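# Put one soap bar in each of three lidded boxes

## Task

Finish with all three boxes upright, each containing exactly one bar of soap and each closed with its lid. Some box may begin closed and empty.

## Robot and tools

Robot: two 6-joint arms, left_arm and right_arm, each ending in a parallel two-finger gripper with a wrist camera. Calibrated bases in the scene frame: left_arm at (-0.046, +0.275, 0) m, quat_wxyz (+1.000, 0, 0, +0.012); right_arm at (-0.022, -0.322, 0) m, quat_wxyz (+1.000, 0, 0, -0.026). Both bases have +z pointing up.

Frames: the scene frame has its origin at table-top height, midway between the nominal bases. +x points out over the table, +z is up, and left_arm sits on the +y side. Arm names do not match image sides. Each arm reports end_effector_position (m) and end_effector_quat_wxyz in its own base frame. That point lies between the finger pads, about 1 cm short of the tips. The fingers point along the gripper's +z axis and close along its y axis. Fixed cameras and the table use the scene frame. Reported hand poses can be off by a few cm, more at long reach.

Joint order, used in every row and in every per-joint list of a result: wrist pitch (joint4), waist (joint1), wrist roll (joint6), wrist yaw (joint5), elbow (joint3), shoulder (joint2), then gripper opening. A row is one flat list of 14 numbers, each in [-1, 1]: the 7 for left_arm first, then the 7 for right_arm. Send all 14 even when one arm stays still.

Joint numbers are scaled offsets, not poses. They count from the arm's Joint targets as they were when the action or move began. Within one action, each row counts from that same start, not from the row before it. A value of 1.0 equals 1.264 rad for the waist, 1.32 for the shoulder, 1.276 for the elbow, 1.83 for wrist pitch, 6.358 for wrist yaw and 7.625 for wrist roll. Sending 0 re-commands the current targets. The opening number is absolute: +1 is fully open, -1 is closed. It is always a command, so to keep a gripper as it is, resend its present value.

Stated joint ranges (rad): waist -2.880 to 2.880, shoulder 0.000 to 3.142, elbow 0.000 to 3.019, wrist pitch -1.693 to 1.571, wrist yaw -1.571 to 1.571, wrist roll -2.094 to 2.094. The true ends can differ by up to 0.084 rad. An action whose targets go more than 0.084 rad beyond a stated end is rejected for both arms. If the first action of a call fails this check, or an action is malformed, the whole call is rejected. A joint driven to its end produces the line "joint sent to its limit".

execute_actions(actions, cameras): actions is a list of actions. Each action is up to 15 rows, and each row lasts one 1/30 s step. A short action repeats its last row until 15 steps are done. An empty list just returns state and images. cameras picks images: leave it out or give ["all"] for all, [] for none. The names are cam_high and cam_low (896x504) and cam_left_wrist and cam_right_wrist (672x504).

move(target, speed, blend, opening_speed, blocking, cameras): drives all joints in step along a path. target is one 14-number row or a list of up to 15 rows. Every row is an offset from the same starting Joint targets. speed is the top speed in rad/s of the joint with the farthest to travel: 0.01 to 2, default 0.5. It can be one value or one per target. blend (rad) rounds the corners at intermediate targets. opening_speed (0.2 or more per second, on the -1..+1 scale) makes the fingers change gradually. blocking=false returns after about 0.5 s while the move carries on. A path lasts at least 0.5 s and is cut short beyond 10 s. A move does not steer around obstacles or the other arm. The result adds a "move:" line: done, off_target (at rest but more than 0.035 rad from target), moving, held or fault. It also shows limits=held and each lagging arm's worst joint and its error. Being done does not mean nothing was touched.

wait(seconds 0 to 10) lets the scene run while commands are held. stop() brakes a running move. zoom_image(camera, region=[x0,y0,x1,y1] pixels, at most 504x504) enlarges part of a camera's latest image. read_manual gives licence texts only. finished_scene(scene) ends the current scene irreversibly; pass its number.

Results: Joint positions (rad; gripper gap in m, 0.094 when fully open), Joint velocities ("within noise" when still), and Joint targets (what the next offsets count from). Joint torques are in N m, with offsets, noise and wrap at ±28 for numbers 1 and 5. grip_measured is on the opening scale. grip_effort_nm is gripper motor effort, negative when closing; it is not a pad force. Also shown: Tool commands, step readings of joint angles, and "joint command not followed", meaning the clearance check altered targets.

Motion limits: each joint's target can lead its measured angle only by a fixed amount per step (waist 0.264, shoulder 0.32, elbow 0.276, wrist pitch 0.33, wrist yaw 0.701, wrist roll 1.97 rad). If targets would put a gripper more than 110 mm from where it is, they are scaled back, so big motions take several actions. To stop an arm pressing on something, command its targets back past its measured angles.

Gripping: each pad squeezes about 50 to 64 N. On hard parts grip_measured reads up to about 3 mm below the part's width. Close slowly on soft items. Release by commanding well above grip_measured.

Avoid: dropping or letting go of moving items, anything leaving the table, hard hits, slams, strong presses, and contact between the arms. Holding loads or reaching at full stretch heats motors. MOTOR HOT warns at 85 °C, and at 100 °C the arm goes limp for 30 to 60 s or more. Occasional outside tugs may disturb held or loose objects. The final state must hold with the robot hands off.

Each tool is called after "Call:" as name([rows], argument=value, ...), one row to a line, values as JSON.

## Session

Call:
execute_actions(actions=[])

Scene clock: 0.00 s.
left_arm: end_effector_position=(+0.2820, +0.4381, +0.1433) grip_measured=+1.000 grip_effort_nm=n/a end_effector_quat_wxyz=(+0.152, -0.543, +0.653, +0.506) | right_arm: end_effector_position=(+0.3367, +0.3360, +0.3143) grip_measured=+1.000 grip_effort_nm=n/a end_effector_quat_wxyz=(+0.207, -0.617, +0.710, +0.270)
Joint names: [wrist pitch, waist, wrist roll, wrist yaw, elbow, shoulder]
Joint positions: left_arm=[-0.387 0.714 -0.356 -1.023 0.983 1.61 0.094] | right_arm=[-1.176 0.584 -0.726 -0.588 1.338 1.338 0.094]
Joint velocities: within noise
Joint torques (N m): no reading
Motor temperatures (°C): left_arm=[27 28 29 28 35 32 30] | right_arm=[30 32 28 30 46 28 30]
Heat: left arm: hottest elbow 35 °C; right arm: hottest elbow 46 °C.
Joint targets: left_arm=[-0.385 0.714 -0.356 -1.023 1.002 1.614] | right_arm=[-1.174 0.584 -0.726 -0.588 1.364 1.342]
Tool commands: left_gripper/opening=+1.0 right_gripper/opening=+1.0

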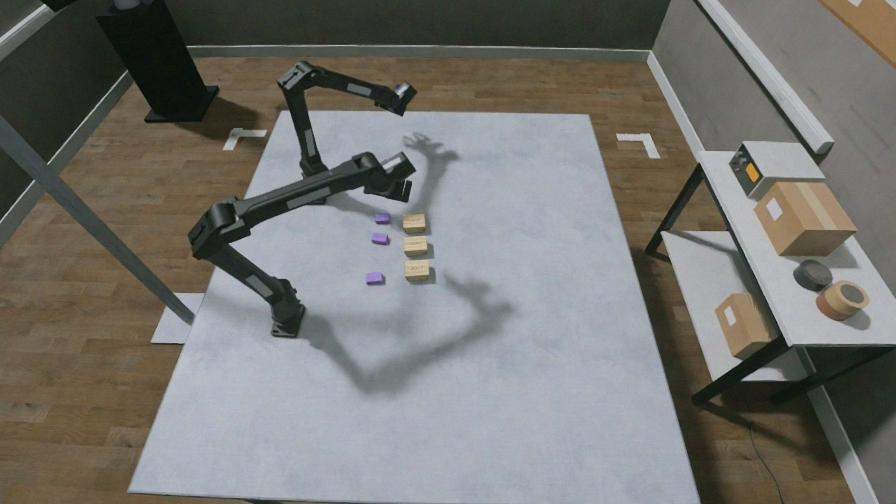

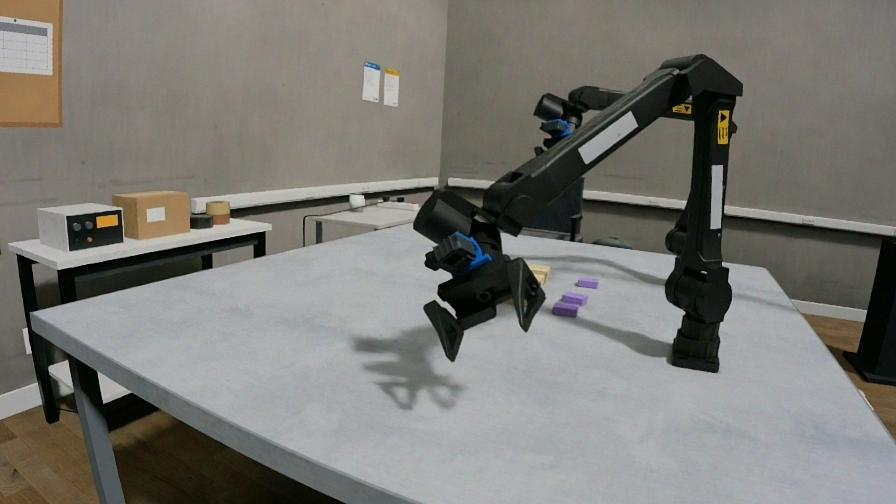

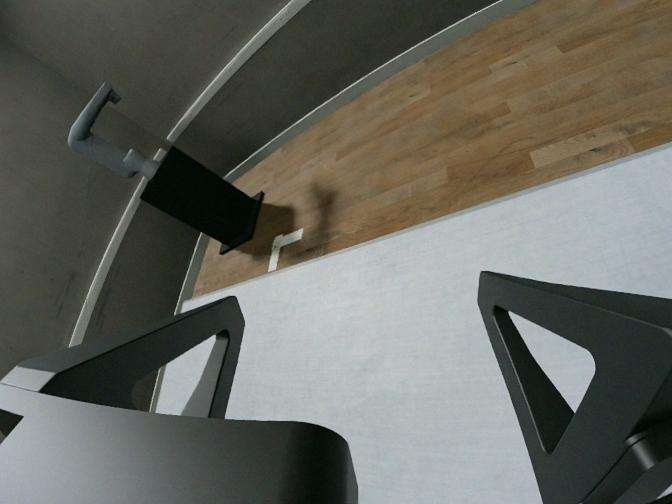

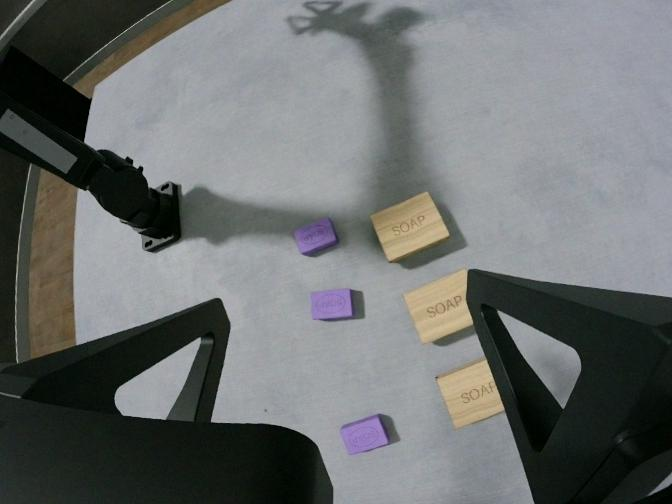

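Call:
move(target=[-0.652,-0.896,0.0071,0.161,0.3895,-0.0917,1,-0.1546,-1,0.066,0.0676,-0.114,-0.216,1], speed=0.7, cameras=["cam_high","cam_left_wrist"])

Scene clock: 22.50 s.
left_arm: end_effector_position=(+0.3949, -0.1770, +0.2466) grip_measured=+1.000 grip_effort_nm=-0.017 end_effector_quat_wxyz=(-0.023, +0.053, +0.998, +0.010) | right_arm: end_effector_position=(+0.2847, -0.1937, +0.3239) grip_measured=+1.000 grip_effort_nm=-0.056 end_effector_quat_wxyz=(+0.163, +0.204, +0.965, +0.008)
Joint names: [wrist pitch, waist, wrist roll, wrist yaw, elbow, shoulder]
Joint positions: left_arm=[-1.567 -0.421 -0.316 -0.003 1.448 1.503 0.094] | right_arm=[-1.449 -0.676 -0.237 -0.16 1.23 1.065 0.094]
Joint velocities: within noise
Joint torques (N m): left_arm=[0.44 -1.38 0.11 0.06 14.68 -16.32] | right_arm=[0.59 -0.38 0.11 -0.21 9.2 -7.06]
Motor temperatures (°C): left_arm=[27 28 29 28 39 34 30] | right_arm=[30 32 28 30 50 29 30]
Heat: left arm: hottest elbow 39 °C; right arm: hottest elbow 50 °C.
Joint targets: left_arm=[-1.579 -0.418 -0.302 0.001 1.499 1.493] | right_arm=[-1.457 -0.680 -0.223 -0.158 1.218 1.056]
move: off_target (left_arm); left_arm: the elbow is farthest, 0.051 rad from its target
Images, in order (width x height): cam_high 896x504, cam_left_wrist 672x504.

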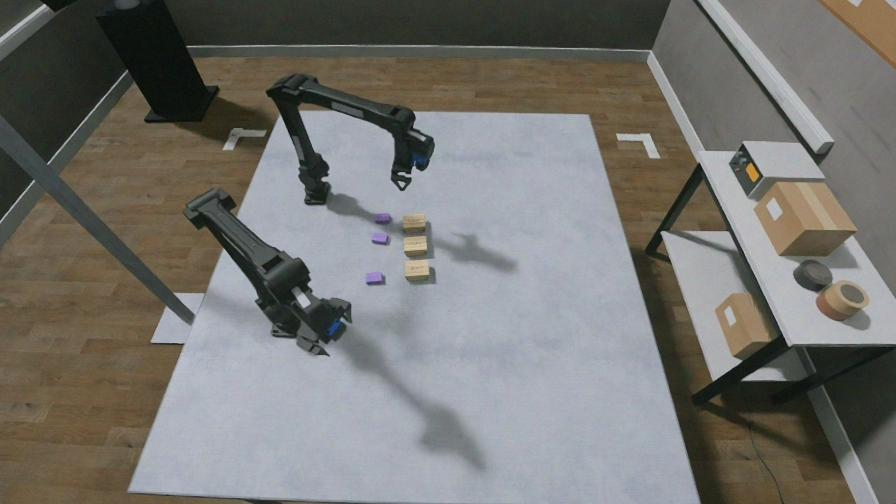

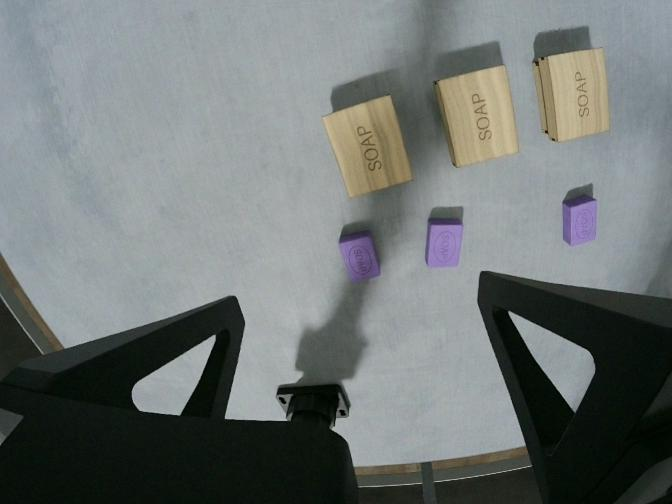

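Call:
move(target=[0.249,-0.0127,-0.0282,0,-0.228,0.153,0.75,0,0,0,0,0,0,1], speed=0.4, cameras=["cam_left_wrist"])

Scene clock: 60.83 s.
left_arm: end_effector_position=(+0.4243, -0.1908, +0.0844) grip_measured=+0.753 grip_effort_nm=-0.149 end_effector_quat_wxyz=(-0.011, -0.040, +0.999, +0.007) | right_arm: end_effector_position=(+0.2847, -0.1937, +0.3239) grip_measured=+1.000 grip_effort_nm=-0.056 end_effector_quat_wxyz=(+0.163, +0.204, +0.965, +0.008)
Joint names: [wrist pitch, waist, wrist roll, wrist yaw, elbow, shoulder]
Joint positions: left_arm=[-1.135 -0.423 -0.502 -0.003 1.216 1.676 0.082] | right_arm=[-1.449 -0.676 -0.236 -0.16 1.23 1.065 0.094]
Joint velocities: within noise
Joint torques (N m): left_arm=[1.54 -2.43 -0.2 0.05 8.39 -15.74] | right_arm=[0.58 -0.32 0.12 -0.22 9.21 -7.06]
Motor temperatures (°C): left_arm=[27 28 29 28 48 34 30] | right_arm=[30 32 28 30 53 29 30]
Heat: left arm: hottest elbow 48 °C; right arm: hottest elbow 53 °C.
Joint targets: left_arm=[-1.123 -0.435 -0.517 0.001 1.209 1.695] | right_arm=[-1.457 -0.680 -0.223 -0.158 1.218 1.056]
move: done
Images, in order (width x height): cam_left_wrist 672x504.

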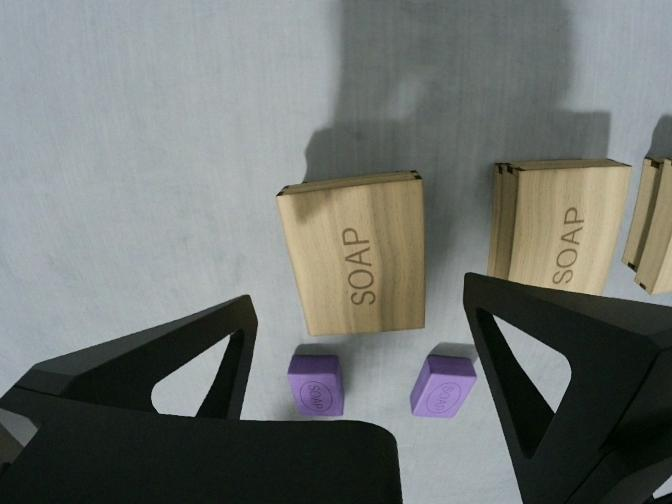

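Call:
move(target=[0.0664,0,0,0,-0.0455,0.0481,0.75,0,0,0,0,0,0,1], speed=0.15, cameras=["cam_left_wrist"])

Scene clock: 83.00 s.
left_arm: end_effector_position=(+0.4259, -0.1915, +0.0407) grip_measured=+0.753 grip_effort_nm=-0.149 end_effector_quat_wxyz=(-0.006, -0.040, +0.999, +0.005) | right_arm: end_effector_position=(+0.2847, -0.1937, +0.3239) grip_measured=+1.000 grip_effort_nm=-0.051 end_effector_quat_wxyz=(+0.163, +0.204, +0.965, +0.008)
Joint names: [wrist pitch, waist, wrist roll, wrist yaw, elbow, shoulder]
Joint positions: left_arm=[-1.014 -0.423 -0.503 -0.003 1.16 1.732 0.082] | right_arm=[-1.449 -0.676 -0.236 -0.16 1.23 1.065 0.094]
Joint velocities: within noise
Joint torques (N m): left_arm=[1.5 -2.49 -0.22 0.05 7.66 -15.68] | right_arm=[0.58 -0.32 0.12 -0.22 9.21 -7.06]
Motor temperatures (°C): left_arm=[27 28 29 28 45 34 30] | right_arm=[30 32 28 30 53 29 30]
Heat: left arm: hottest elbow 45 °C; right arm: hottest elbow 53 °C.
Joint targets: left_arm=[-1.001 -0.434 -0.517 0.001 1.150 1.758] | right_arm=[-1.457 -0.680 -0.223 -0.158 1.218 1.056]
move: done
Images, in order (width x height): cam_left_wrist 672x504.

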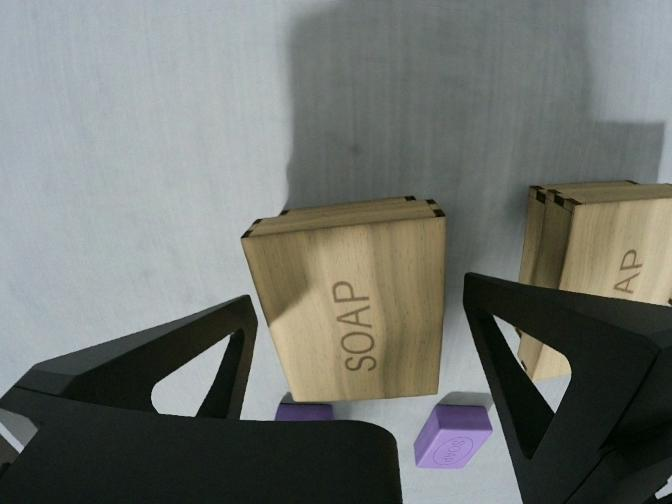

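Call:
move(target=[0.005,0.0253,0,0,-0.0035,0.0040,0.75,0,0,0,0,0,0,1], speed=0.1, cameras=["cam_left_wrist"])

Call:
move(target=[0,0,0,0,0,0,0.1,0,0,0,0,0,0,1], opening_speed=0.4, cameras=["cam_left_wrist"])

Scene clock: 95.93 s.
left_arm: end_effector_position=(+0.4280, -0.1877, +0.0383) grip_measured=+0.753 grip_effort_nm=-0.139 end_effector_quat_wxyz=(-0.005, -0.045, +0.999, +0.004) | right_arm: end_effector_position=(+0.2847, -0.1937, +0.3239) grip_measured=+1.000 grip_effort_nm=-0.056 end_effector_quat_wxyz=(+0.163, +0.204, +0.965, +0.008)
Joint names: [wrist pitch, waist, wrist roll, wrist yaw, elbow, shoulder]
Joint positions: left_arm=[-1.004 -0.413 -0.503 -0.002 1.156 1.735 0.082] | right_arm=[-1.449 -0.676 -0.236 -0.16 1.23 1.065 0.094]
Joint velocities: within noise
Joint torques (N m): left_arm=[1.57 -0.79 -0.22 0.04 7.58 -15.21] | right_arm=[0.57 -0.32 0.12 -0.22 9.21 -7]
Motor temperatures (°C): left_arm=[27 28 29 28 44 34 29] | right_arm=[30 32 28 30 53 29 30]
Heat: left arm: hottest elbow 44 °C; right arm: hottest elbow 53 °C.
Joint targets: left_arm=[-0.992 -0.402 -0.517 0.001 1.146 1.763] | right_arm=[-1.457 -0.680 -0.223 -0.158 1.218 1.056]
move: done
Images, in order (width x height): cam_left_wrist 672x504.

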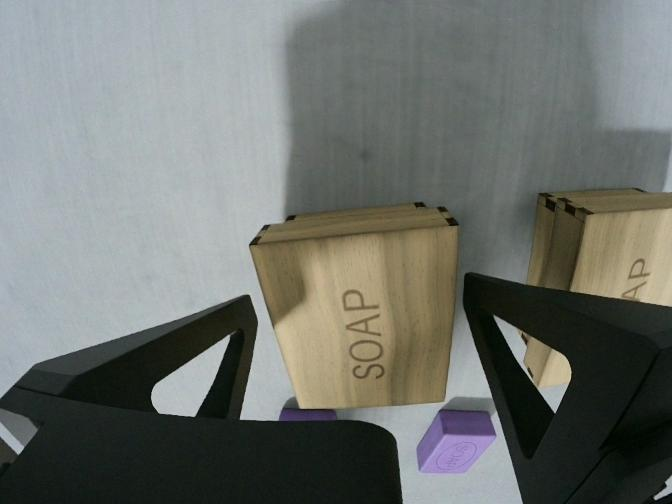

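Scene clock: 97.77 s.
left_arm: end_effector_position=(+0.4280, -0.1877, +0.0383) grip_measured=+0.386 grip_effort_nm=-1.038 end_effector_quat_wxyz=(-0.005, -0.045, +0.999, +0.004) | right_arm: end_effector_position=(+0.2847, -0.1937, +0.3239) grip_measured=+1.000 grip_effort_nm=-0.061 end_effector_quat_wxyz=(+0.163, +0.204, +0.965, +0.008)
Joint names: [wrist pitch, waist, wrist roll, wrist yaw, elbow, shoulder]
Joint positions: left_arm=[-1.004 -0.413 -0.503 -0.002 1.156 1.735 0.065] | right_arm=[-1.449 -0.676 -0.236 -0.16 1.23 1.065 0.094]
Joint velocities: within noise
Joint torques (N m): left_arm=[1.57 -0.79 -0.22 0.03 7.58 -15.15] | right_arm=[0.58 -0.32 0.12 -0.22 9.21 -7.06]
Motor temperatures (°C): left_arm=[27 28 29 28 44 35 30] | right_arm=[30 32 28 30 53 29 30]
Heat: left arm: hottest elbow 44 °C; right arm: hottest elbow 53 °C.
Joint targets: left_arm=[-0.992 -0.402 -0.517 0.001 1.146 1.763] | right_arm=[-1.457 -0.680 -0.223 -0.158 1.218 1.056]
move: done
Images, in order (width x height): cam_left_wrist 672x504.

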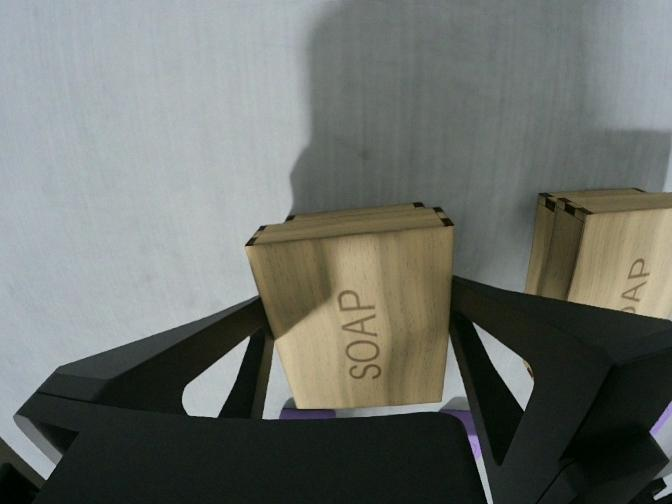

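Call:
move([
  [0,0,0,0,0.047,0,0.1,0,0,0,0,0,0,1],
  [-0.1333,0,0,0,0.1364,-0.1197,0.1,0,0,0,0,0,0,1],
], speed=0.25, blend=0.02, cameras=["cam_left_wrist"])

Scene clock: 111.43 s.
left_arm: end_effector_position=(+0.4273, -0.1874, +0.1297) grip_measured=+0.386 grip_effort_nm=-1.038 end_effector_quat_wxyz=(+0.000, -0.045, +0.999, +0.001) | right_arm: end_effector_position=(+0.2847, -0.1937, +0.3239) grip_measured=+1.000 grip_effort_nm=-0.051 end_effector_quat_wxyz=(+0.163, +0.204, +0.965, +0.008)
Joint names: [wrist pitch, waist, wrist roll, wrist yaw, elbow, shoulder]
Joint positions: left_arm=[-1.224 -0.413 -0.503 -0.002 1.271 1.618 0.065] | right_arm=[-1.449 -0.676 -0.236 -0.16 1.23 1.065 0.094]
Joint velocities: within noise
Joint torques (N m): left_arm=[0.72 -0.73 -0.22 0.03 14.09 -18.26] | right_arm=[0.58 -0.32 0.12 -0.22 9.22 -7]
Motor temperatures (°C): left_arm=[27 28 29 28 44 35 30] | right_arm=[30 32 28 30 54 29 30]
Heat: left arm: hottest elbow 44 °C; right arm: hottest elbow 54 °C.
Joint targets: left_arm=[-1.236 -0.402 -0.517 0.001 1.320 1.605] | right_arm=[-1.457 -0.680 -0.223 -0.158 1.218 1.056]
move: off_target (left_arm); left_arm: the elbow is farthest, 0.049 rad from its target
Images, in order (width x height): cam_left_wrist 672x504.

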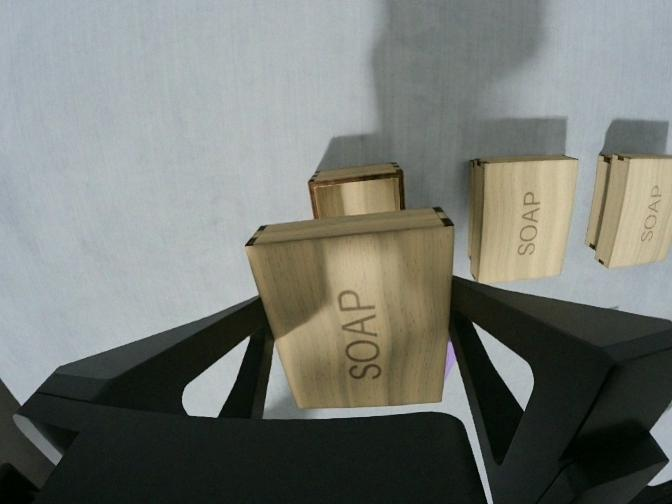

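Call:
move([
  [0,0.3568,0.0371,0,0,0,0.1,0,0,0,0,0,0,1],
  [0.17,0.3568,0.0371,0,-0.17,0.09,0.1,0,0,0,0,0,0,1],
  [0.199,0.3568,0.0371,0,-0.202,0.1136,0.1,0,0,0,0,0,0,1],
], speed=[0.45,0.3,0.08], blend=0.03, cameras=["cam_left_wrist"])

Scene clock: 128.83 s.
left_arm: end_effector_position=(+0.4593, +0.0224, +0.0190) grip_measured=+0.386 grip_effort_nm=-1.033 end_effector_quat_wxyz=(+0.017, -0.148, +0.989, -0.001) | right_arm: end_effector_position=(+0.2847, -0.1937, +0.3239) grip_measured=+1.000 grip_effort_nm=-0.056 end_effector_quat_wxyz=(+0.163, +0.204, +0.965, +0.008)
Joint names: [wrist pitch, waist, wrist roll, wrist yaw, elbow, shoulder]
Joint positions: left_arm=[-0.891 0.049 -0.248 -0.001 1.078 1.723 0.065] | right_arm=[-1.449 -0.676 -0.236 -0.16 1.23 1.065 0.094]
Joint velocities: within noise
Joint torques (N m): left_arm=[1.95 -1.67 0.1 0.01 6.84 -14.62] | right_arm=[0.58 -0.32 0.12 -0.22 9.21 -7]
Motor temperatures (°C): left_arm=[27 28 29 28 44 37 31] | right_arm=[30 32 28 30 54 29 30]
Heat: left arm: hottest elbow 44 °C; right arm: hottest elbow 54 °C.
Joint targets: left_arm=[-0.872 0.048 -0.234 0.001 1.062 1.755] | right_arm=[-1.457 -0.680 -0.223 -0.158 1.218 1.056]
move: done; blend cut to 0.0265 rad at target 2
Images, in order (width x height): cam_left_wrist 672x504.

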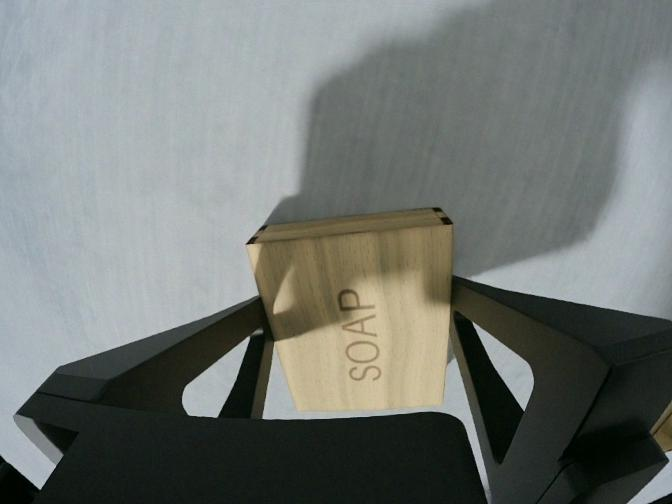

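Call:
move(target=[0,0,0,0,0,0,0.6,0,0,0,0,0,0,1], opening_speed=0.6, cameras=[])

Call:
move([
  [0,0,0,0,0.05,0,0.6,0,0,0,0,0,0,1],
  [-0.179,0,0,0,0.163,-0.11,0.6,0,0,0,0,0,0,1],
  [-0.1148,-0.4177,-0.0296,0,-0.1426,-0.2727,0.6,0,0,0,0,0,0,1],
], speed=0.45, blend=0.04, cameras=["cam_left_wrist"])

Scene clock: 147.50 s.
left_arm: end_effector_position=(+0.4574, +0.0223, +0.0149) grip_measured=+0.597 grip_effort_nm=0.134 end_effector_quat_wxyz=(+0.015, -0.148, +0.989, -0.001) | right_arm: end_effector_position=(+0.2847, -0.1937, +0.3239) grip_measured=+1.000 grip_effort_nm=-0.051 end_effector_quat_wxyz=(+0.163, +0.204, +0.965, +0.008)
Joint names: [wrist pitch, waist, wrist roll, wrist yaw, elbow, shoulder]
Joint positions: left_arm=[-0.885 0.049 -0.248 -0.001 1.072 1.728 0.075] | right_arm=[-1.449 -0.676 -0.236 -0.16 1.23 1.065 0.094]
Joint velocities: within noise
Joint torques (N m): left_arm=[1.73 -1.67 0.1 0.01 7.28 -14.8] | right_arm=[0.58 -0.32 0.12 -0.22 9.22 -7]
Motor temperatures (°C): left_arm=[27 28 29 28 43 35 31] | right_arm=[30 32 28 30 54 29 30]
Heat: left arm: hottest elbow 43 °C; right arm: hottest elbow 54 °C.
Joint targets: left_arm=[-0.872 0.048 -0.234 0.001 1.062 1.755] | right_arm=[-1.457 -0.680 -0.223 -0.158 1.218 1.056]
move: done
No camera images: "cameras" was empty.

Scene clock: 150.30 s.
left_arm: end_effector_position=(+0.3107, -0.1596, +0.0792) grip_measured=+0.597 grip_effort_nm=0.134 end_effector_quat_wxyz=(-0.020, +0.014, +1.000, +0.010) | right_arm: end_effector_position=(+0.2847, -0.1937, +0.3239) grip_measured=+1.000 grip_effort_nm=-0.051 end_effector_quat_wxyz=(+0.163, +0.204, +0.965, +0.008)
Joint names: [wrist pitch, waist, wrist roll, wrist yaw, elbow, shoulder]
Joint positions: left_arm=[-1.094 -0.474 -0.445 -0.001 0.891 1.413 0.075] | right_arm=[-1.449 -0.676 -0.236 -0.16 1.23 1.065 0.094]
Joint velocities: within noise
Joint torques (N m): left_arm=[1.52 -2.02 -0.2 -0.02 7.79 -13.68] | right_arm=[0.58 -0.32 0.12 -0.22 9.21 -7.06]
Motor temperatures (°C): left_arm=[27 28 29 28 43 35 31] | right_arm=[30 32 28 30 54 29 30]
Heat: left arm: hottest elbow 43 °C; right arm: hottest elbow 54 °C.
Joint targets: left_arm=[-1.082 -0.480 -0.460 0.001 0.880 1.395] | right_arm=[-1.457 -0.680 -0.223 -0.158 1.218 1.056]
move: done; blend cut to 0.0319 rad at target 1
Images, in order (width x height): cam_left_wrist 672x504.

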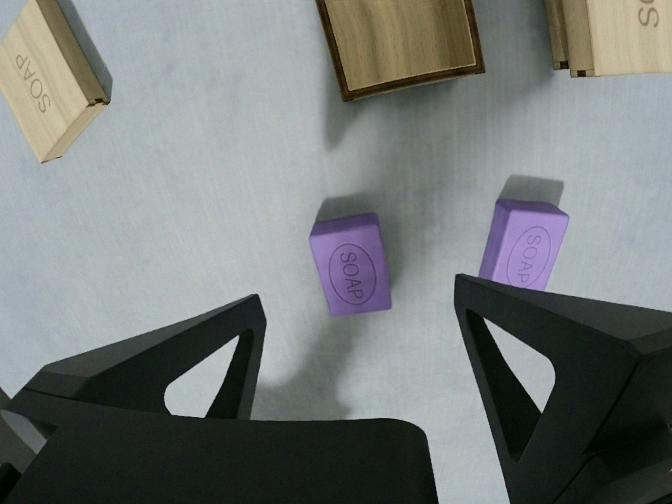

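Call:
move(target=[0.1213,0,-0.0096,0,-0.1097,0.0674,0.6,0,0,0,0,0,0,1], speed=0.2, cameras=["cam_left_wrist"])

Scene clock: 170.40 s.
left_arm: end_effector_position=(+0.2965, -0.1524, +0.0182) grip_measured=+0.597 grip_effort_nm=0.125 end_effector_quat_wxyz=(-0.007, -0.022, +1.000, +0.004) | right_arm: end_effector_position=(+0.2847, -0.1937, +0.3239) grip_measured=+1.000 grip_effort_nm=-0.061 end_effector_quat_wxyz=(+0.163, +0.204, +0.965, +0.008)
Joint names: [wrist pitch, waist, wrist roll, wrist yaw, elbow, shoulder]
Joint positions: left_arm=[-0.873 -0.474 -0.518 -0.001 0.749 1.464 0.075] | right_arm=[-1.449 -0.676 -0.236 -0.16 1.23 1.065 0.094]
Joint velocities: within noise
Joint torques (N m): left_arm=[1.59 -1.96 -0.2 -0.02 6.87 -9.88] | right_arm=[0.58 -0.32 0.12 -0.22 9.22 -7.06]
Motor temperatures (°C): left_arm=[27 28 29 28 42 36 30] | right_arm=[30 32 28 30 54 29 30]
Heat: left arm: hottest elbow 42 °C; right arm: hottest elbow 54 °C.
Joint targets: left_arm=[-0.860 -0.480 -0.533 0.001 0.740 1.484] | right_arm=[-1.457 -0.680 -0.223 -0.158 1.218 1.056]
move: done
Images, in order (width x height): cam_left_wrist 672x504.

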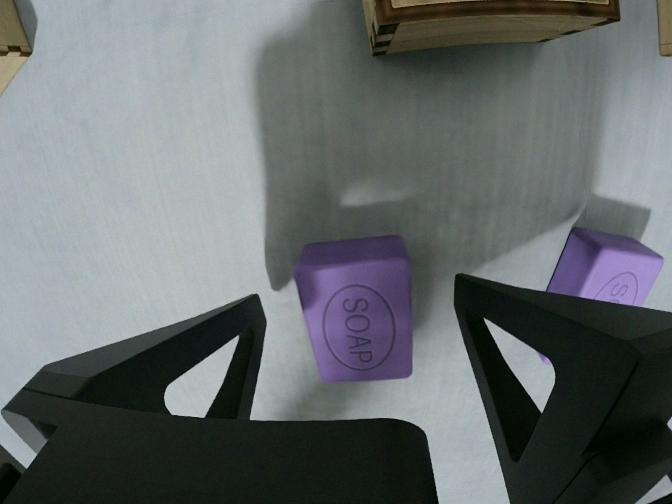

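Call:
move(target=[0,0,0,0,0,0,-0.5,0,0,0,0,0,0,1], opening_speed=0.4, cameras=["cam_left_wrist"])

Scene clock: 178.13 s.
left_arm: end_effector_position=(+0.2967, -0.1525, +0.0182) grip_measured=-0.198 grip_effort_nm=-1.038 end_effector_quat_wxyz=(-0.007, -0.023, +1.000, +0.004) | right_arm: end_effector_position=(+0.2847, -0.1937, +0.3239) grip_measured=+1.000 grip_effort_nm=-0.056 end_effector_quat_wxyz=(+0.163, +0.204, +0.965, +0.008)
Joint names: [wrist pitch, waist, wrist roll, wrist yaw, elbow, shoulder]
Joint positions: left_arm=[-0.872 -0.474 -0.519 -0.001 0.749 1.464 0.038] | right_arm=[-1.449 -0.676 -0.236 -0.16 1.23 1.065 0.094]
Joint velocities: within noise
Joint torques (N m): left_arm=[1.57 -1.96 -0.22 -0.03 6.87 -9.82] | right_arm=[0.58 -0.38 0.12 -0.22 9.21 -7.06]
Motor temperatures (°C): left_arm=[27 28 29 28 42 35 30] | right_arm=[30 32 28 30 54 29 30]
Heat: left arm: hottest elbow 42 °C; right arm: hottest elbow 54 °C.
Joint targets: left_arm=[-0.860 -0.480 -0.533 0.001 0.740 1.484] | right_arm=[-1.457 -0.680 -0.223 -0.158 1.218 1.056]
move: done
Images, in order (width x height): cam_left_wrist 672x504.

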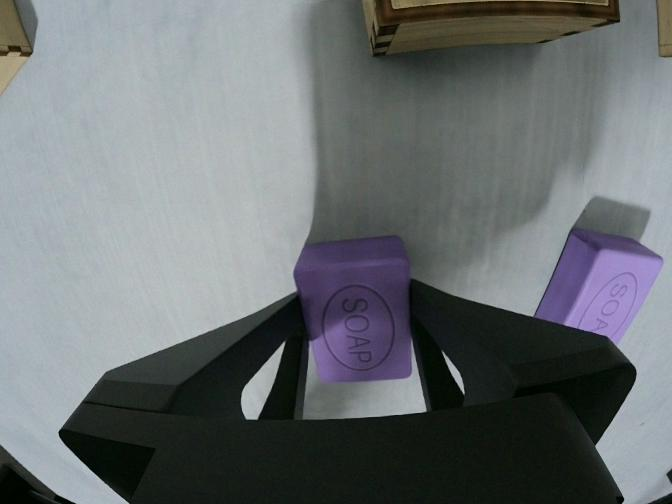

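Call:
move([
  [0,0,0,0,0.047,0,-0.5,0,0,0,0,0,0,1],
  [-0.1257,0,0,0,0.1332,-0.0864,-0.5,0,0,0,0,0,0,1],
  [-0.1525,0.0514,0.0038,0,0.384,0.1258,-0.5,0,0,0,0,0,0,1],
], speed=0.4, blend=0.03, cameras=["cam_left_wrist"])

Scene clock: 203.73 s.
left_arm: end_effector_position=(+0.4133, -0.1872, +0.0932) grip_measured=-0.198 grip_effort_nm=-1.038 end_effector_quat_wxyz=(-0.002, -0.046, +0.999, +0.002) | right_arm: end_effector_position=(+0.2847, -0.1937, +0.3239) grip_measured=+1.000 grip_effort_nm=-0.051 end_effector_quat_wxyz=(+0.163, +0.204, +0.965, +0.008)
Joint names: [wrist pitch, waist, wrist roll, wrist yaw, elbow, shoulder]
Joint positions: left_arm=[-1.128 -0.424 -0.517 -0.001 1.178 1.627 0.038] | right_arm=[-1.449 -0.676 -0.236 -0.16 1.23 1.065 0.094]
Joint velocities: within noise
Joint torques (N m): left_arm=[0.5 -0.79 0.09 -0.02 13.87 -14.56] | right_arm=[0.58 -0.32 0.12 -0.22 9.22 -7.06]
Motor temperatures (°C): left_arm=[27 28 29 28 41 35 31] | right_arm=[30 32 28 30 54 29 30]
Heat: left arm: hottest elbow 41 °C; right arm: hottest elbow 54 °C.
Joint targets: left_arm=[-1.139 -0.414 -0.504 0.001 1.230 1.650] | right_arm=[-1.457 -0.680 -0.223 -0.158 1.218 1.056]
move: off_target (left_arm); left_arm: the elbow is farthest, 0.052 rad from its target
Images, in order (width x height): cam_left_wrist 672x504.

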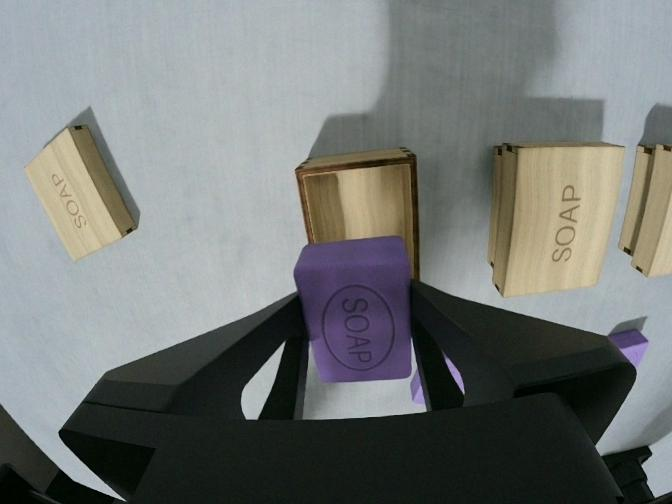

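Call:
move(target=[0.0596,0,0,0,-0.0737,0.0417,-0.5,0,0,0,0,0,0,1], speed=0.2, cameras=["cam_left_wrist"])

Scene clock: 224.57 s.
left_arm: end_effector_position=(+0.4156, -0.1882, +0.0561) grip_measured=-0.198 grip_effort_nm=-1.043 end_effector_quat_wxyz=(-0.006, -0.046, +0.999, +0.003) | right_arm: end_effector_position=(+0.2847, -0.1937, +0.3239) grip_measured=+1.000 grip_effort_nm=-0.051 end_effector_quat_wxyz=(+0.163, +0.204, +0.965, +0.008)
Joint names: [wrist pitch, waist, wrist roll, wrist yaw, elbow, shoulder]
Joint positions: left_arm=[-1.042 -0.424 -0.517 -0.001 1.143 1.685 0.038] | right_arm=[-1.449 -0.676 -0.236 -0.16 1.23 1.065 0.094]
Joint velocities: within noise
Joint torques (N m): left_arm=[1.5 -0.79 0.09 -0.02 8.06 -15.33] | right_arm=[0.57 -0.38 0.12 -0.22 9.21 -7]
Motor temperatures (°C): left_arm=[27 28 29 28 47 35 32] | right_arm=[30 32 28 30 54 29 30]
Heat: left arm: hottest elbow 47 °C; right arm: hottest elbow 54 °C.
Joint targets: left_arm=[-1.030 -0.414 -0.504 0.001 1.136 1.705] | right_arm=[-1.457 -0.680 -0.223 -0.158 1.218 1.056]
move: done
Images, in order (width x height): cam_left_wrist 672x504.

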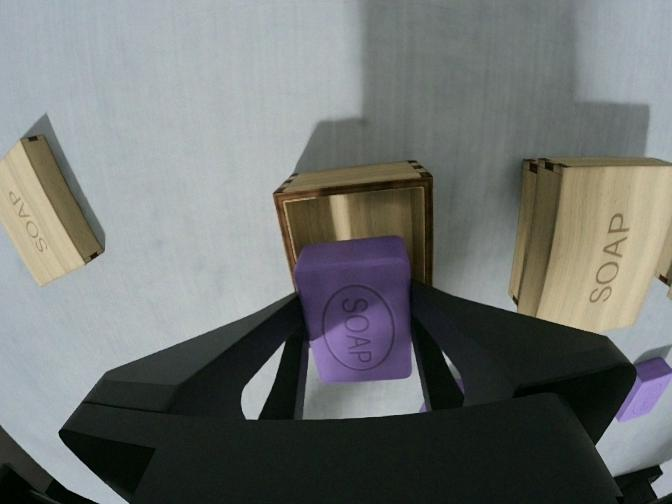

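Call:
move([
  [0,0,0,0,0.055,0,-0.5,0,0,0,0,0,0,1],
  [-0.0077,0,0,0,0.016,0.0045,-0.5,0,0,0,0,0,0,1],
], speed=0.15, cameras=["cam_left_wrist"])

Scene clock: 245.87 s.
left_arm: end_effector_position=(+0.4174, -0.1890, +0.0574) grip_measured=-0.198 grip_effort_nm=-1.033 end_effector_quat_wxyz=(-0.004, -0.046, +0.999, +0.002) | right_arm: end_effector_position=(+0.2847, -0.1937, +0.3239) grip_measured=+1.000 grip_effort_nm=-0.066 end_effector_quat_wxyz=(+0.163, +0.204, +0.965, +0.008)
Joint names: [wrist pitch, waist, wrist roll, wrist yaw, elbow, shoulder]
Joint positions: left_arm=[-1.042 -0.424 -0.517 -0.001 1.147 1.685 0.038] | right_arm=[-1.449 -0.676 -0.236 -0.16 1.23 1.065 0.094]
Joint velocities: within noise
Joint torques (N m): left_arm=[0.99 -0.79 0.09 -0.02 9.66 -14.74] | right_arm=[0.58 -0.32 0.12 -0.22 9.21 -7.06]
Motor temperatures (°C): left_arm=[27 28 29 28 44 35 32] | right_arm=[30 32 28 30 53 29 30]
Heat: left arm: hottest elbow 44 °C; right arm: hottest elbow 53 °C.
Joint targets: left_arm=[-1.044 -0.414 -0.504 0.001 1.156 1.711] | right_arm=[-1.457 -0.680 -0.223 -0.158 1.218 1.056]
move: done
Images, in order (width x height): cam_left_wrist 672x504.

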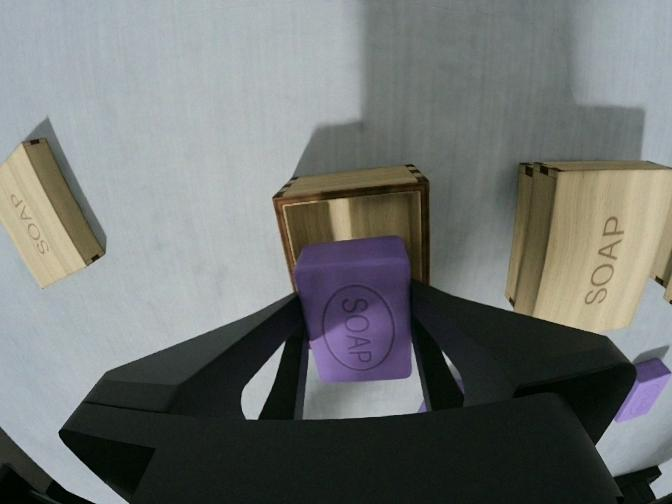

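Call:
move(target=[0.035,0,0,0,-0.0215,0.027,-0.5,0,0,0,0,0,0,1], speed=0.08, cameras=["cam_left_wrist"])

Scene clock: 254.57 s.
left_arm: end_effector_position=(+0.4211, -0.1907, +0.0366) grip_measured=-0.198 grip_effort_nm=-1.043 end_effector_quat_wxyz=(-0.004, -0.046, +0.999, +0.002) | right_arm: end_effector_position=(+0.2847, -0.1937, +0.3239) grip_measured=+1.000 grip_effort_nm=-0.056 end_effector_quat_wxyz=(+0.163, +0.204, +0.965, +0.008)
Joint names: [wrist pitch, waist, wrist roll, wrist yaw, elbow, shoulder]
Joint positions: left_arm=[-0.992 -0.424 -0.517 -0.001 1.136 1.724 0.038] | right_arm=[-1.449 -0.676 -0.236 -0.16 1.23 1.065 0.094]
Joint velocities: within noise
Joint torques (N m): left_arm=[1.61 -0.79 0.09 -0.03 7.79 -15.5] | right_arm=[0.58 -0.32 0.12 -0.22 9.2 -7.06]
Motor temperatures (°C): left_arm=[27 28 29 28 43 35 32] | right_arm=[30 32 28 30 53 29 30]
Heat: left arm: hottest elbow 43 °C; right arm: hottest elbow 53 °C.
Joint targets: left_arm=[-0.980 -0.414 -0.504 0.001 1.129 1.747] | right_arm=[-1.457 -0.680 -0.223 -0.158 1.218 1.056]
move: done
Images, in order (width x height): cam_left_wrist 672x504.

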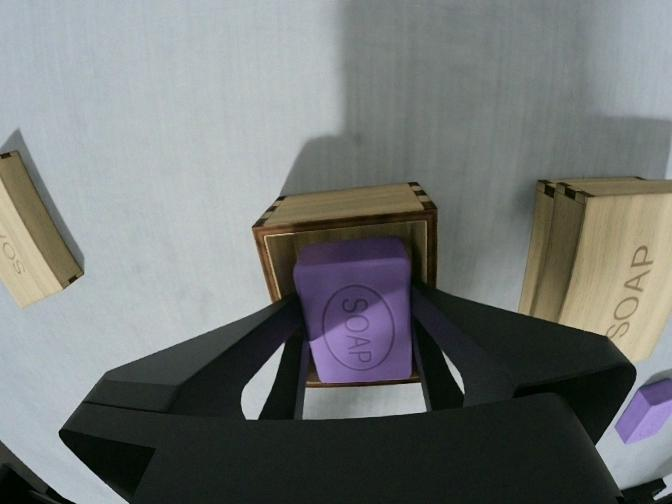

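Call:
move(target=[0.004,0,0,0,-0.003,0.0035,-0.5,0,0,0,0,0,0,1], speed=0.08, cameras=[])

Call:
move(target=[0,0,0,0,0,0,-0.13,0,0,0,0,0,0,1], opening_speed=0.25, cameras=["cam_left_wrist"])

Scene clock: 264.70 s.
left_arm: end_effector_position=(+0.4226, -0.1914, +0.0366) grip_measured=-0.198 grip_effort_nm=-1.053 end_effector_quat_wxyz=(-0.001, -0.046, +0.999, +0.001) | right_arm: end_effector_position=(+0.2847, -0.1937, +0.3239) grip_measured=+1.000 grip_effort_nm=-0.056 end_effector_quat_wxyz=(+0.163, +0.204, +0.965, +0.008)
Joint names: [wrist pitch, waist, wrist roll, wrist yaw, elbow, shoulder]
Joint positions: left_arm=[-0.986 -0.424 -0.517 -0.001 1.136 1.724 0.038] | right_arm=[-1.449 -0.676 -0.236 -0.16 1.23 1.065 0.094]
Joint velocities: within noise
Joint torques (N m): left_arm=[1.36 -0.85 0.09 -0.03 7.45 -15.15] | right_arm=[0.58 -0.32 0.12 -0.22 9.22 -7]
Motor temperatures (°C): left_arm=[27 28 29 28 43 35 32] | right_arm=[30 32 28 30 53 29 30]
Heat: left arm: hottest elbow 43 °C; right arm: hottest elbow 53 °C.
Joint targets: left_arm=[-0.973 -0.414 -0.504 0.001 1.125 1.751] | right_arm=[-1.457 -0.680 -0.223 -0.158 1.218 1.056]
move: done
No camera images: "cameras" was empty.

Scene clock: 266.47 s.
left_arm: end_effector_position=(+0.4226, -0.1914, +0.0365) grip_measured=-0.134 grip_effort_nm=0.139 end_effector_quat_wxyz=(-0.001, -0.046, +0.999, +0.001) | right_arm: end_effector_position=(+0.2847, -0.1937, +0.3239) grip_measured=+1.000 grip_effort_nm=-0.056 end_effector_quat_wxyz=(+0.163, +0.204, +0.965, +0.008)
Joint names: [wrist pitch, waist, wrist roll, wrist yaw, elbow, shoulder]
Joint positions: left_arm=[-0.986 -0.424 -0.517 -0.001 1.136 1.725 0.041] | right_arm=[-1.449 -0.676 -0.236 -0.16 1.23 1.065 0.094]
Joint velocities: within noise
Joint torques (N m): left_arm=[1.61 -0.79 0.09 -0.03 7.43 -15.09] | right_arm=[0.58 -0.32 0.12 -0.22 9.22 -7.12]
Motor temperatures (°C): left_arm=[27 28 29 28 42 35 32] | right_arm=[30 32 28 30 53 29 30]
Heat: left arm: hottest elbow 42 °C; right arm: hottest elbow 53 °C.
Joint targets: left_arm=[-0.973 -0.414 -0.504 0.001 1.125 1.752] | right_arm=[-1.457 -0.680 -0.223 -0.158 1.218 1.056]
move: done
Images, in order (width x height): cam_left_wrist 672x504.

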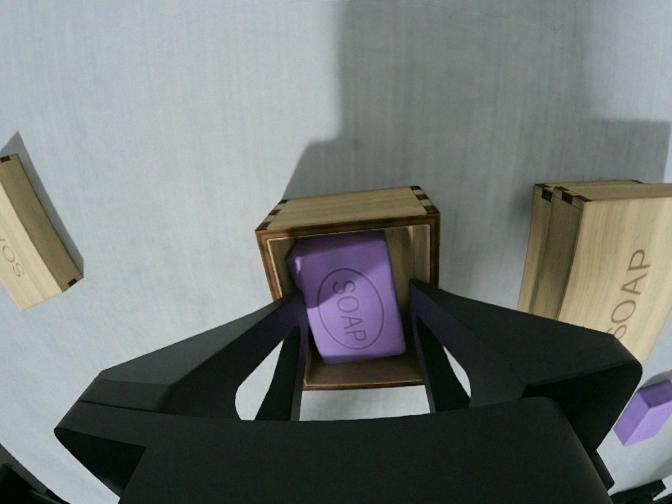

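Call:
move([
  [0,0,0,0,0.05,0,-0.13,0,0,0,0,0,0,1],
  [-0.124,0,0,0,0.129,-0.1,-0.13,0,0,0,0,0,0,1],
  [-0.124,0.3655,0.0354,0,0.129,-0.1,0.6,0,0,0,0,0,0,1],
], speed=[0.2,0.3,0.5], blend=0.02, cameras=[])

Call:
move(target=[0.177,0,0,0,-0.1768,0.1023,0.6,0,0,0,0,0,0,1], speed=0.2, cameras=["cam_left_wrist"])

Scene clock: 284.03 s.
left_arm: end_effector_position=(+0.4649, +0.0230, +0.1160) grip_measured=+0.597 grip_effort_nm=0.134 end_effector_quat_wxyz=(+0.000, -0.149, +0.989, +0.000) | right_arm: end_effector_position=(+0.2847, -0.1937, +0.3239) grip_measured=+1.000 grip_effort_nm=-0.056 end_effector_quat_wxyz=(+0.163, +0.204, +0.965, +0.008)
Joint names: [wrist pitch, waist, wrist roll, wrist yaw, elbow, shoulder]
Joint positions: left_arm=[-1.189 0.05 -0.248 -0.001 1.245 1.628 0.075] | right_arm=[-1.449 -0.676 -0.236 -0.16 1.23 1.065 0.094]
Joint velocities: within noise
Joint torques (N m): left_arm=[0.64 -1.79 0.11 -0.01 13.53 -17.85] | right_arm=[0.58 -0.32 0.12 -0.22 9.22 -7.06]
Motor temperatures (°C): left_arm=[27 28 29 28 42 35 31] | right_arm=[30 32 28 30 53 29 30]
Heat: left arm: hottest elbow 42 °C; right arm: hottest elbow 53 °C.
Joint targets: left_arm=[-1.200 0.047 -0.234 0.001 1.290 1.619] | right_arm=[-1.457 -0.680 -0.223 -0.158 1.218 1.056]
move: off_target (left_arm); target 3's new numbers were sent with left_arm's elbow 0.044 rad from that target; left_arm: the elbow is farthest, 0.044 rad from its target
No camera images: "cameras" was empty.

Scene clock: 286.23 s.
left_arm: end_effector_position=(+0.4567, +0.0225, +0.0141) grip_measured=+0.597 grip_effort_nm=0.134 end_effector_quat_wxyz=(+0.012, -0.149, +0.989, -0.001) | right_arm: end_effector_position=(+0.2847, -0.1937, +0.3239) grip_measured=+1.000 grip_effort_nm=-0.051 end_effector_quat_wxyz=(+0.163, +0.204, +0.965, +0.008)
Joint names: [wrist pitch, waist, wrist roll, wrist yaw, elbow, shoulder]
Joint positions: left_arm=[-0.889 0.05 -0.248 -0.001 1.073 1.731 0.075] | right_arm=[-1.449 -0.676 -0.236 -0.16 1.23 1.065 0.094]
Joint velocities: within noise
Joint torques (N m): left_arm=[1.54 -1.73 0.11 -0.01 7.34 -15.09] | right_arm=[0.57 -0.38 0.12 -0.22 9.21 -7.06]
Motor temperatures (°C): left_arm=[27 28 29 28 42 35 31] | right_arm=[30 32 28 30 53 29 30]
Heat: left arm: hottest elbow 42 °C; right arm: hottest elbow 53 °C.
Joint targets: left_arm=[-0.876 0.047 -0.234 0.001 1.064 1.755] | right_arm=[-1.457 -0.680 -0.223 -0.158 1.218 1.056]
move: done
Images, in order (width x height): cam_left_wrist 672x504.

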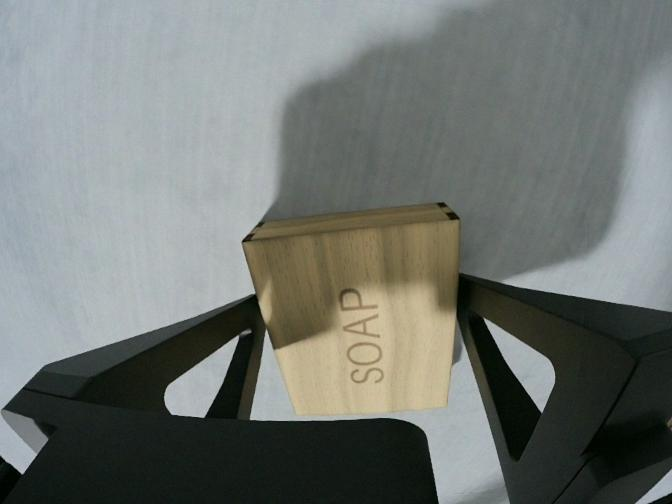

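Call:
move([
  [0,0,0,0,0.05,0,0.6,0,0,0,0,0,0,1],
  [-0.005,0,0,0,0.003,-0.001,0.6,0,0,0,0,0,0,1],
], speed=0.15, cameras=[])

Call:
move(target=[0,0,0,0,0,0,0.1,0,0,0,0,0,0,1], opening_speed=0.4, cameras=["cam_left_wrist"])

Scene clock: 311.53 s.
left_arm: end_effector_position=(+0.4574, +0.0226, +0.0145) grip_measured=+0.597 grip_effort_nm=0.129 end_effector_quat_wxyz=(+0.013, -0.149, +0.989, -0.001) | right_arm: end_effector_position=(+0.2847, -0.1937, +0.3239) grip_measured=+1.000 grip_effort_nm=-0.056 end_effector_quat_wxyz=(+0.163, +0.204, +0.965, +0.008)
Joint names: [wrist pitch, waist, wrist roll, wrist yaw, elbow, shoulder]
Joint positions: left_arm=[-0.888 0.05 -0.248 -0.001 1.074 1.731 0.075] | right_arm=[-1.449 -0.676 -0.236 -0.16 1.23 1.065 0.094]
Joint velocities: within noise
Joint torques (N m): left_arm=[1.26 -1.79 0.11 -0.01 7.68 -15.15] | right_arm=[0.57 -0.32 0.12 -0.22 9.21 -7.06]
Motor temperatures (°C): left_arm=[27 28 29 28 42 36 31] | right_arm=[30 32 28 30 53 29 30]
Heat: left arm: hottest elbow 42 °C; right arm: hottest elbow 53 °C.
Joint targets: left_arm=[-0.885 0.047 -0.234 0.001 1.068 1.753] | right_arm=[-1.457 -0.680 -0.223 -0.158 1.218 1.056]
move: done
No camera images: "cameras" was empty.

Scene clock: 313.00 s.
left_arm: end_effector_position=(+0.4574, +0.0226, +0.0145) grip_measured=+0.395 grip_effort_nm=-1.038 end_effector_quat_wxyz=(+0.013, -0.149, +0.989, -0.001) | right_arm: end_effector_position=(+0.2847, -0.1937, +0.3239) grip_measured=+1.000 grip_effort_nm=-0.056 end_effector_quat_wxyz=(+0.163, +0.204, +0.965, +0.008)
Joint names: [wrist pitch, waist, wrist roll, wrist yaw, elbow, shoulder]
Joint positions: left_arm=[-0.888 0.05 -0.248 -0.001 1.074 1.731 0.066] | right_arm=[-1.449 -0.676 -0.236 -0.16 1.23 1.065 0.094]
Joint velocities: within noise
Joint torques (N m): left_arm=[1.28 -1.79 0.1 0 7.62 -15.15] | right_arm=[0.58 -0.38 0.12 -0.22 9.22 -7.12]
Motor temperatures (°C): left_arm=[27 28 29 28 42 36 31] | right_arm=[30 32 28 30 53 29 30]
Heat: left arm: hottest elbow 42 °C; right arm: hottest elbow 53 °C.
Joint targets: left_arm=[-0.885 0.047 -0.234 0.001 1.068 1.753] | right_arm=[-1.457 -0.680 -0.223 -0.158 1.218 1.056]
move: done
Images, in order (width x height): cam_left_wrist 672x504.

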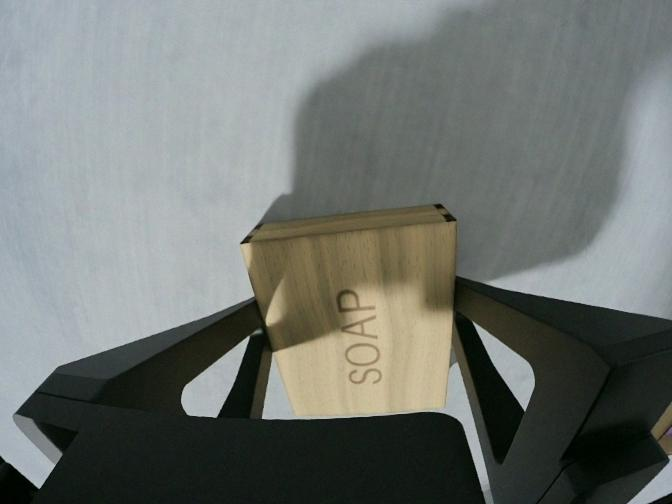

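Call:
move([
  [0,0,0,0,0.05,0,0.1,0,0,0,0,0,0,1],
  [-0.161,0,0,0,0.174,-0.1008,0.1,0,0,0,0,0,0,1],
  [-0.161,-0.3734,-0.0371,0,0.174,-0.1008,0.1,0,0,0,0,0,0,1],
  [-0.0628,-0.3734,-0.0371,0,0.0745,-0.0159,0.1,0,0,0,0,0,0,1],
], speed=[0.2,0.3,0.45,0.2], blend=0.02, cameras=["cam_left_wrist"])

Scene clock: 357.17 s.
left_arm: end_effector_position=(+0.4314, -0.1961, +0.0535) grip_measured=+0.395 grip_effort_nm=-1.043 end_effector_quat_wxyz=(+0.008, -0.038, +0.999, -0.004) | right_arm: end_effector_position=(+0.2847, -0.1937, +0.3239) grip_measured=+1.000 grip_effort_nm=-0.051 end_effector_quat_wxyz=(+0.163, +0.204, +0.965, +0.008)
Joint names: [wrist pitch, waist, wrist roll, wrist yaw, elbow, shoulder]
Joint positions: left_arm=[-1.013 -0.426 -0.503 -0.001 1.171 1.711 0.066] | right_arm=[-1.449 -0.676 -0.236 -0.16 1.23 1.065 0.094]
Joint velocities: within noise
Joint torques (N m): left_arm=[1.62 -1.44 -0.23 -0.03 8.08 -15.91] | right_arm=[0.58 -0.32 0.12 -0.22 9.22 -7.06]
Motor temperatures (°C): left_arm=[27 28 29 28 40 36 32] | right_arm=[30 32 28 30 53 29 30]
Heat: left arm: hottest elbow 40 °C; right arm: hottest elbow 53 °C.
Joint targets: left_arm=[-1.000 -0.424 -0.517 0.000 1.163 1.732] | right_arm=[-1.457 -0.680 -0.223 -0.158 1.218 1.056]
move: done
Images, in order (width x height): cam_left_wrist 672x504.

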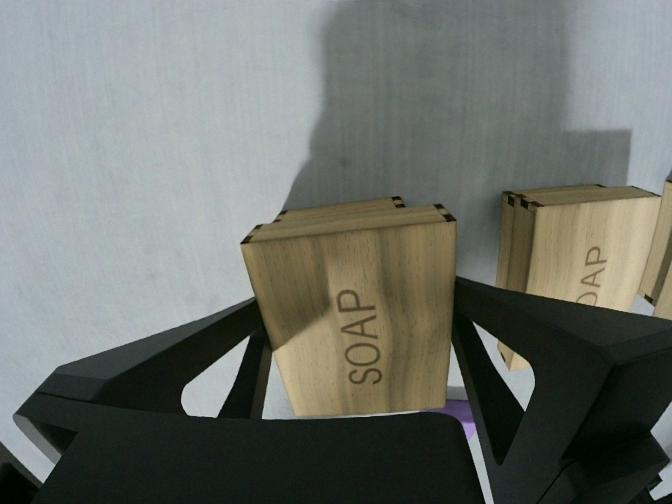

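Call:
move([
  [0.0038,0.0174,0,0,0.03,-0.035,0.1,0,0,0,0,0,0,1],
  [0.0038,0.0174,0,0,-0.0196,-0.014,0.1,0,0,0,0,0,0,1],
], speed=0.12, cameras=["cam_left_wrist"])

Call:
zoom_image(camera="cam_left_wrist", region=[216, 170, 496, 270])

Scene clock: 375.30 s.
left_arm: end_effector_position=(+0.4309, -0.1890, +0.0495) grip_measured=+0.395 grip_effort_nm=-1.043 end_effector_quat_wxyz=(+0.007, -0.045, +0.999, -0.003) | right_arm: end_effector_position=(+0.2847, -0.1937, +0.3239) grip_measured=+1.000 grip_effort_nm=-0.056 end_effector_quat_wxyz=(+0.163, +0.204, +0.965, +0.008)
Joint names: [wrist pitch, waist, wrist roll, wrist yaw, elbow, shoulder]
Joint positions: left_arm=[-1.002 -0.413 -0.503 -0.001 1.157 1.711 0.066] | right_arm=[-1.449 -0.676 -0.236 -0.16 1.23 1.065 0.094]
Joint velocities: within noise
Joint torques (N m): left_arm=[1.51 -0.79 -0.22 -0.04 7.08 -17.44] | right_arm=[0.58 -0.32 0.12 -0.22 9.2 -7]
Motor temperatures (°C): left_arm=[27 28 29 28 40 36 32] | right_arm=[29 32 28 30 53 29 30]
Heat: left arm: hottest elbow 40 °C; right arm: hottest elbow 53 °C.
Joint targets: left_arm=[-0.993 -0.402 -0.517 0.000 1.138 1.714] | right_arm=[-1.457 -0.680 -0.223 -0.158 1.218 1.056]
move: done
Images, in order (width x height): cam_left_wrist 672x504.

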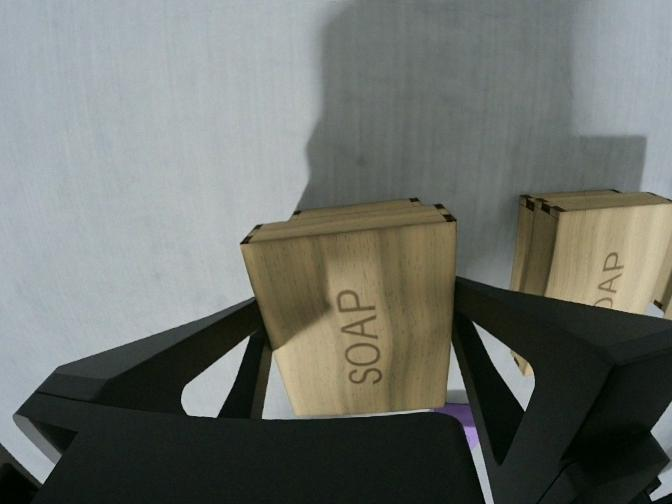

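Scaled by 1.800 from the camera's 672x504 image, which has a finer 960x720 frame.

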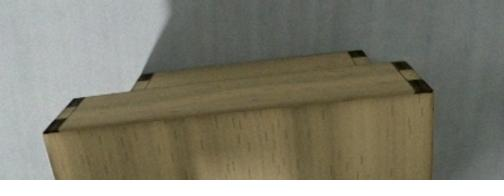

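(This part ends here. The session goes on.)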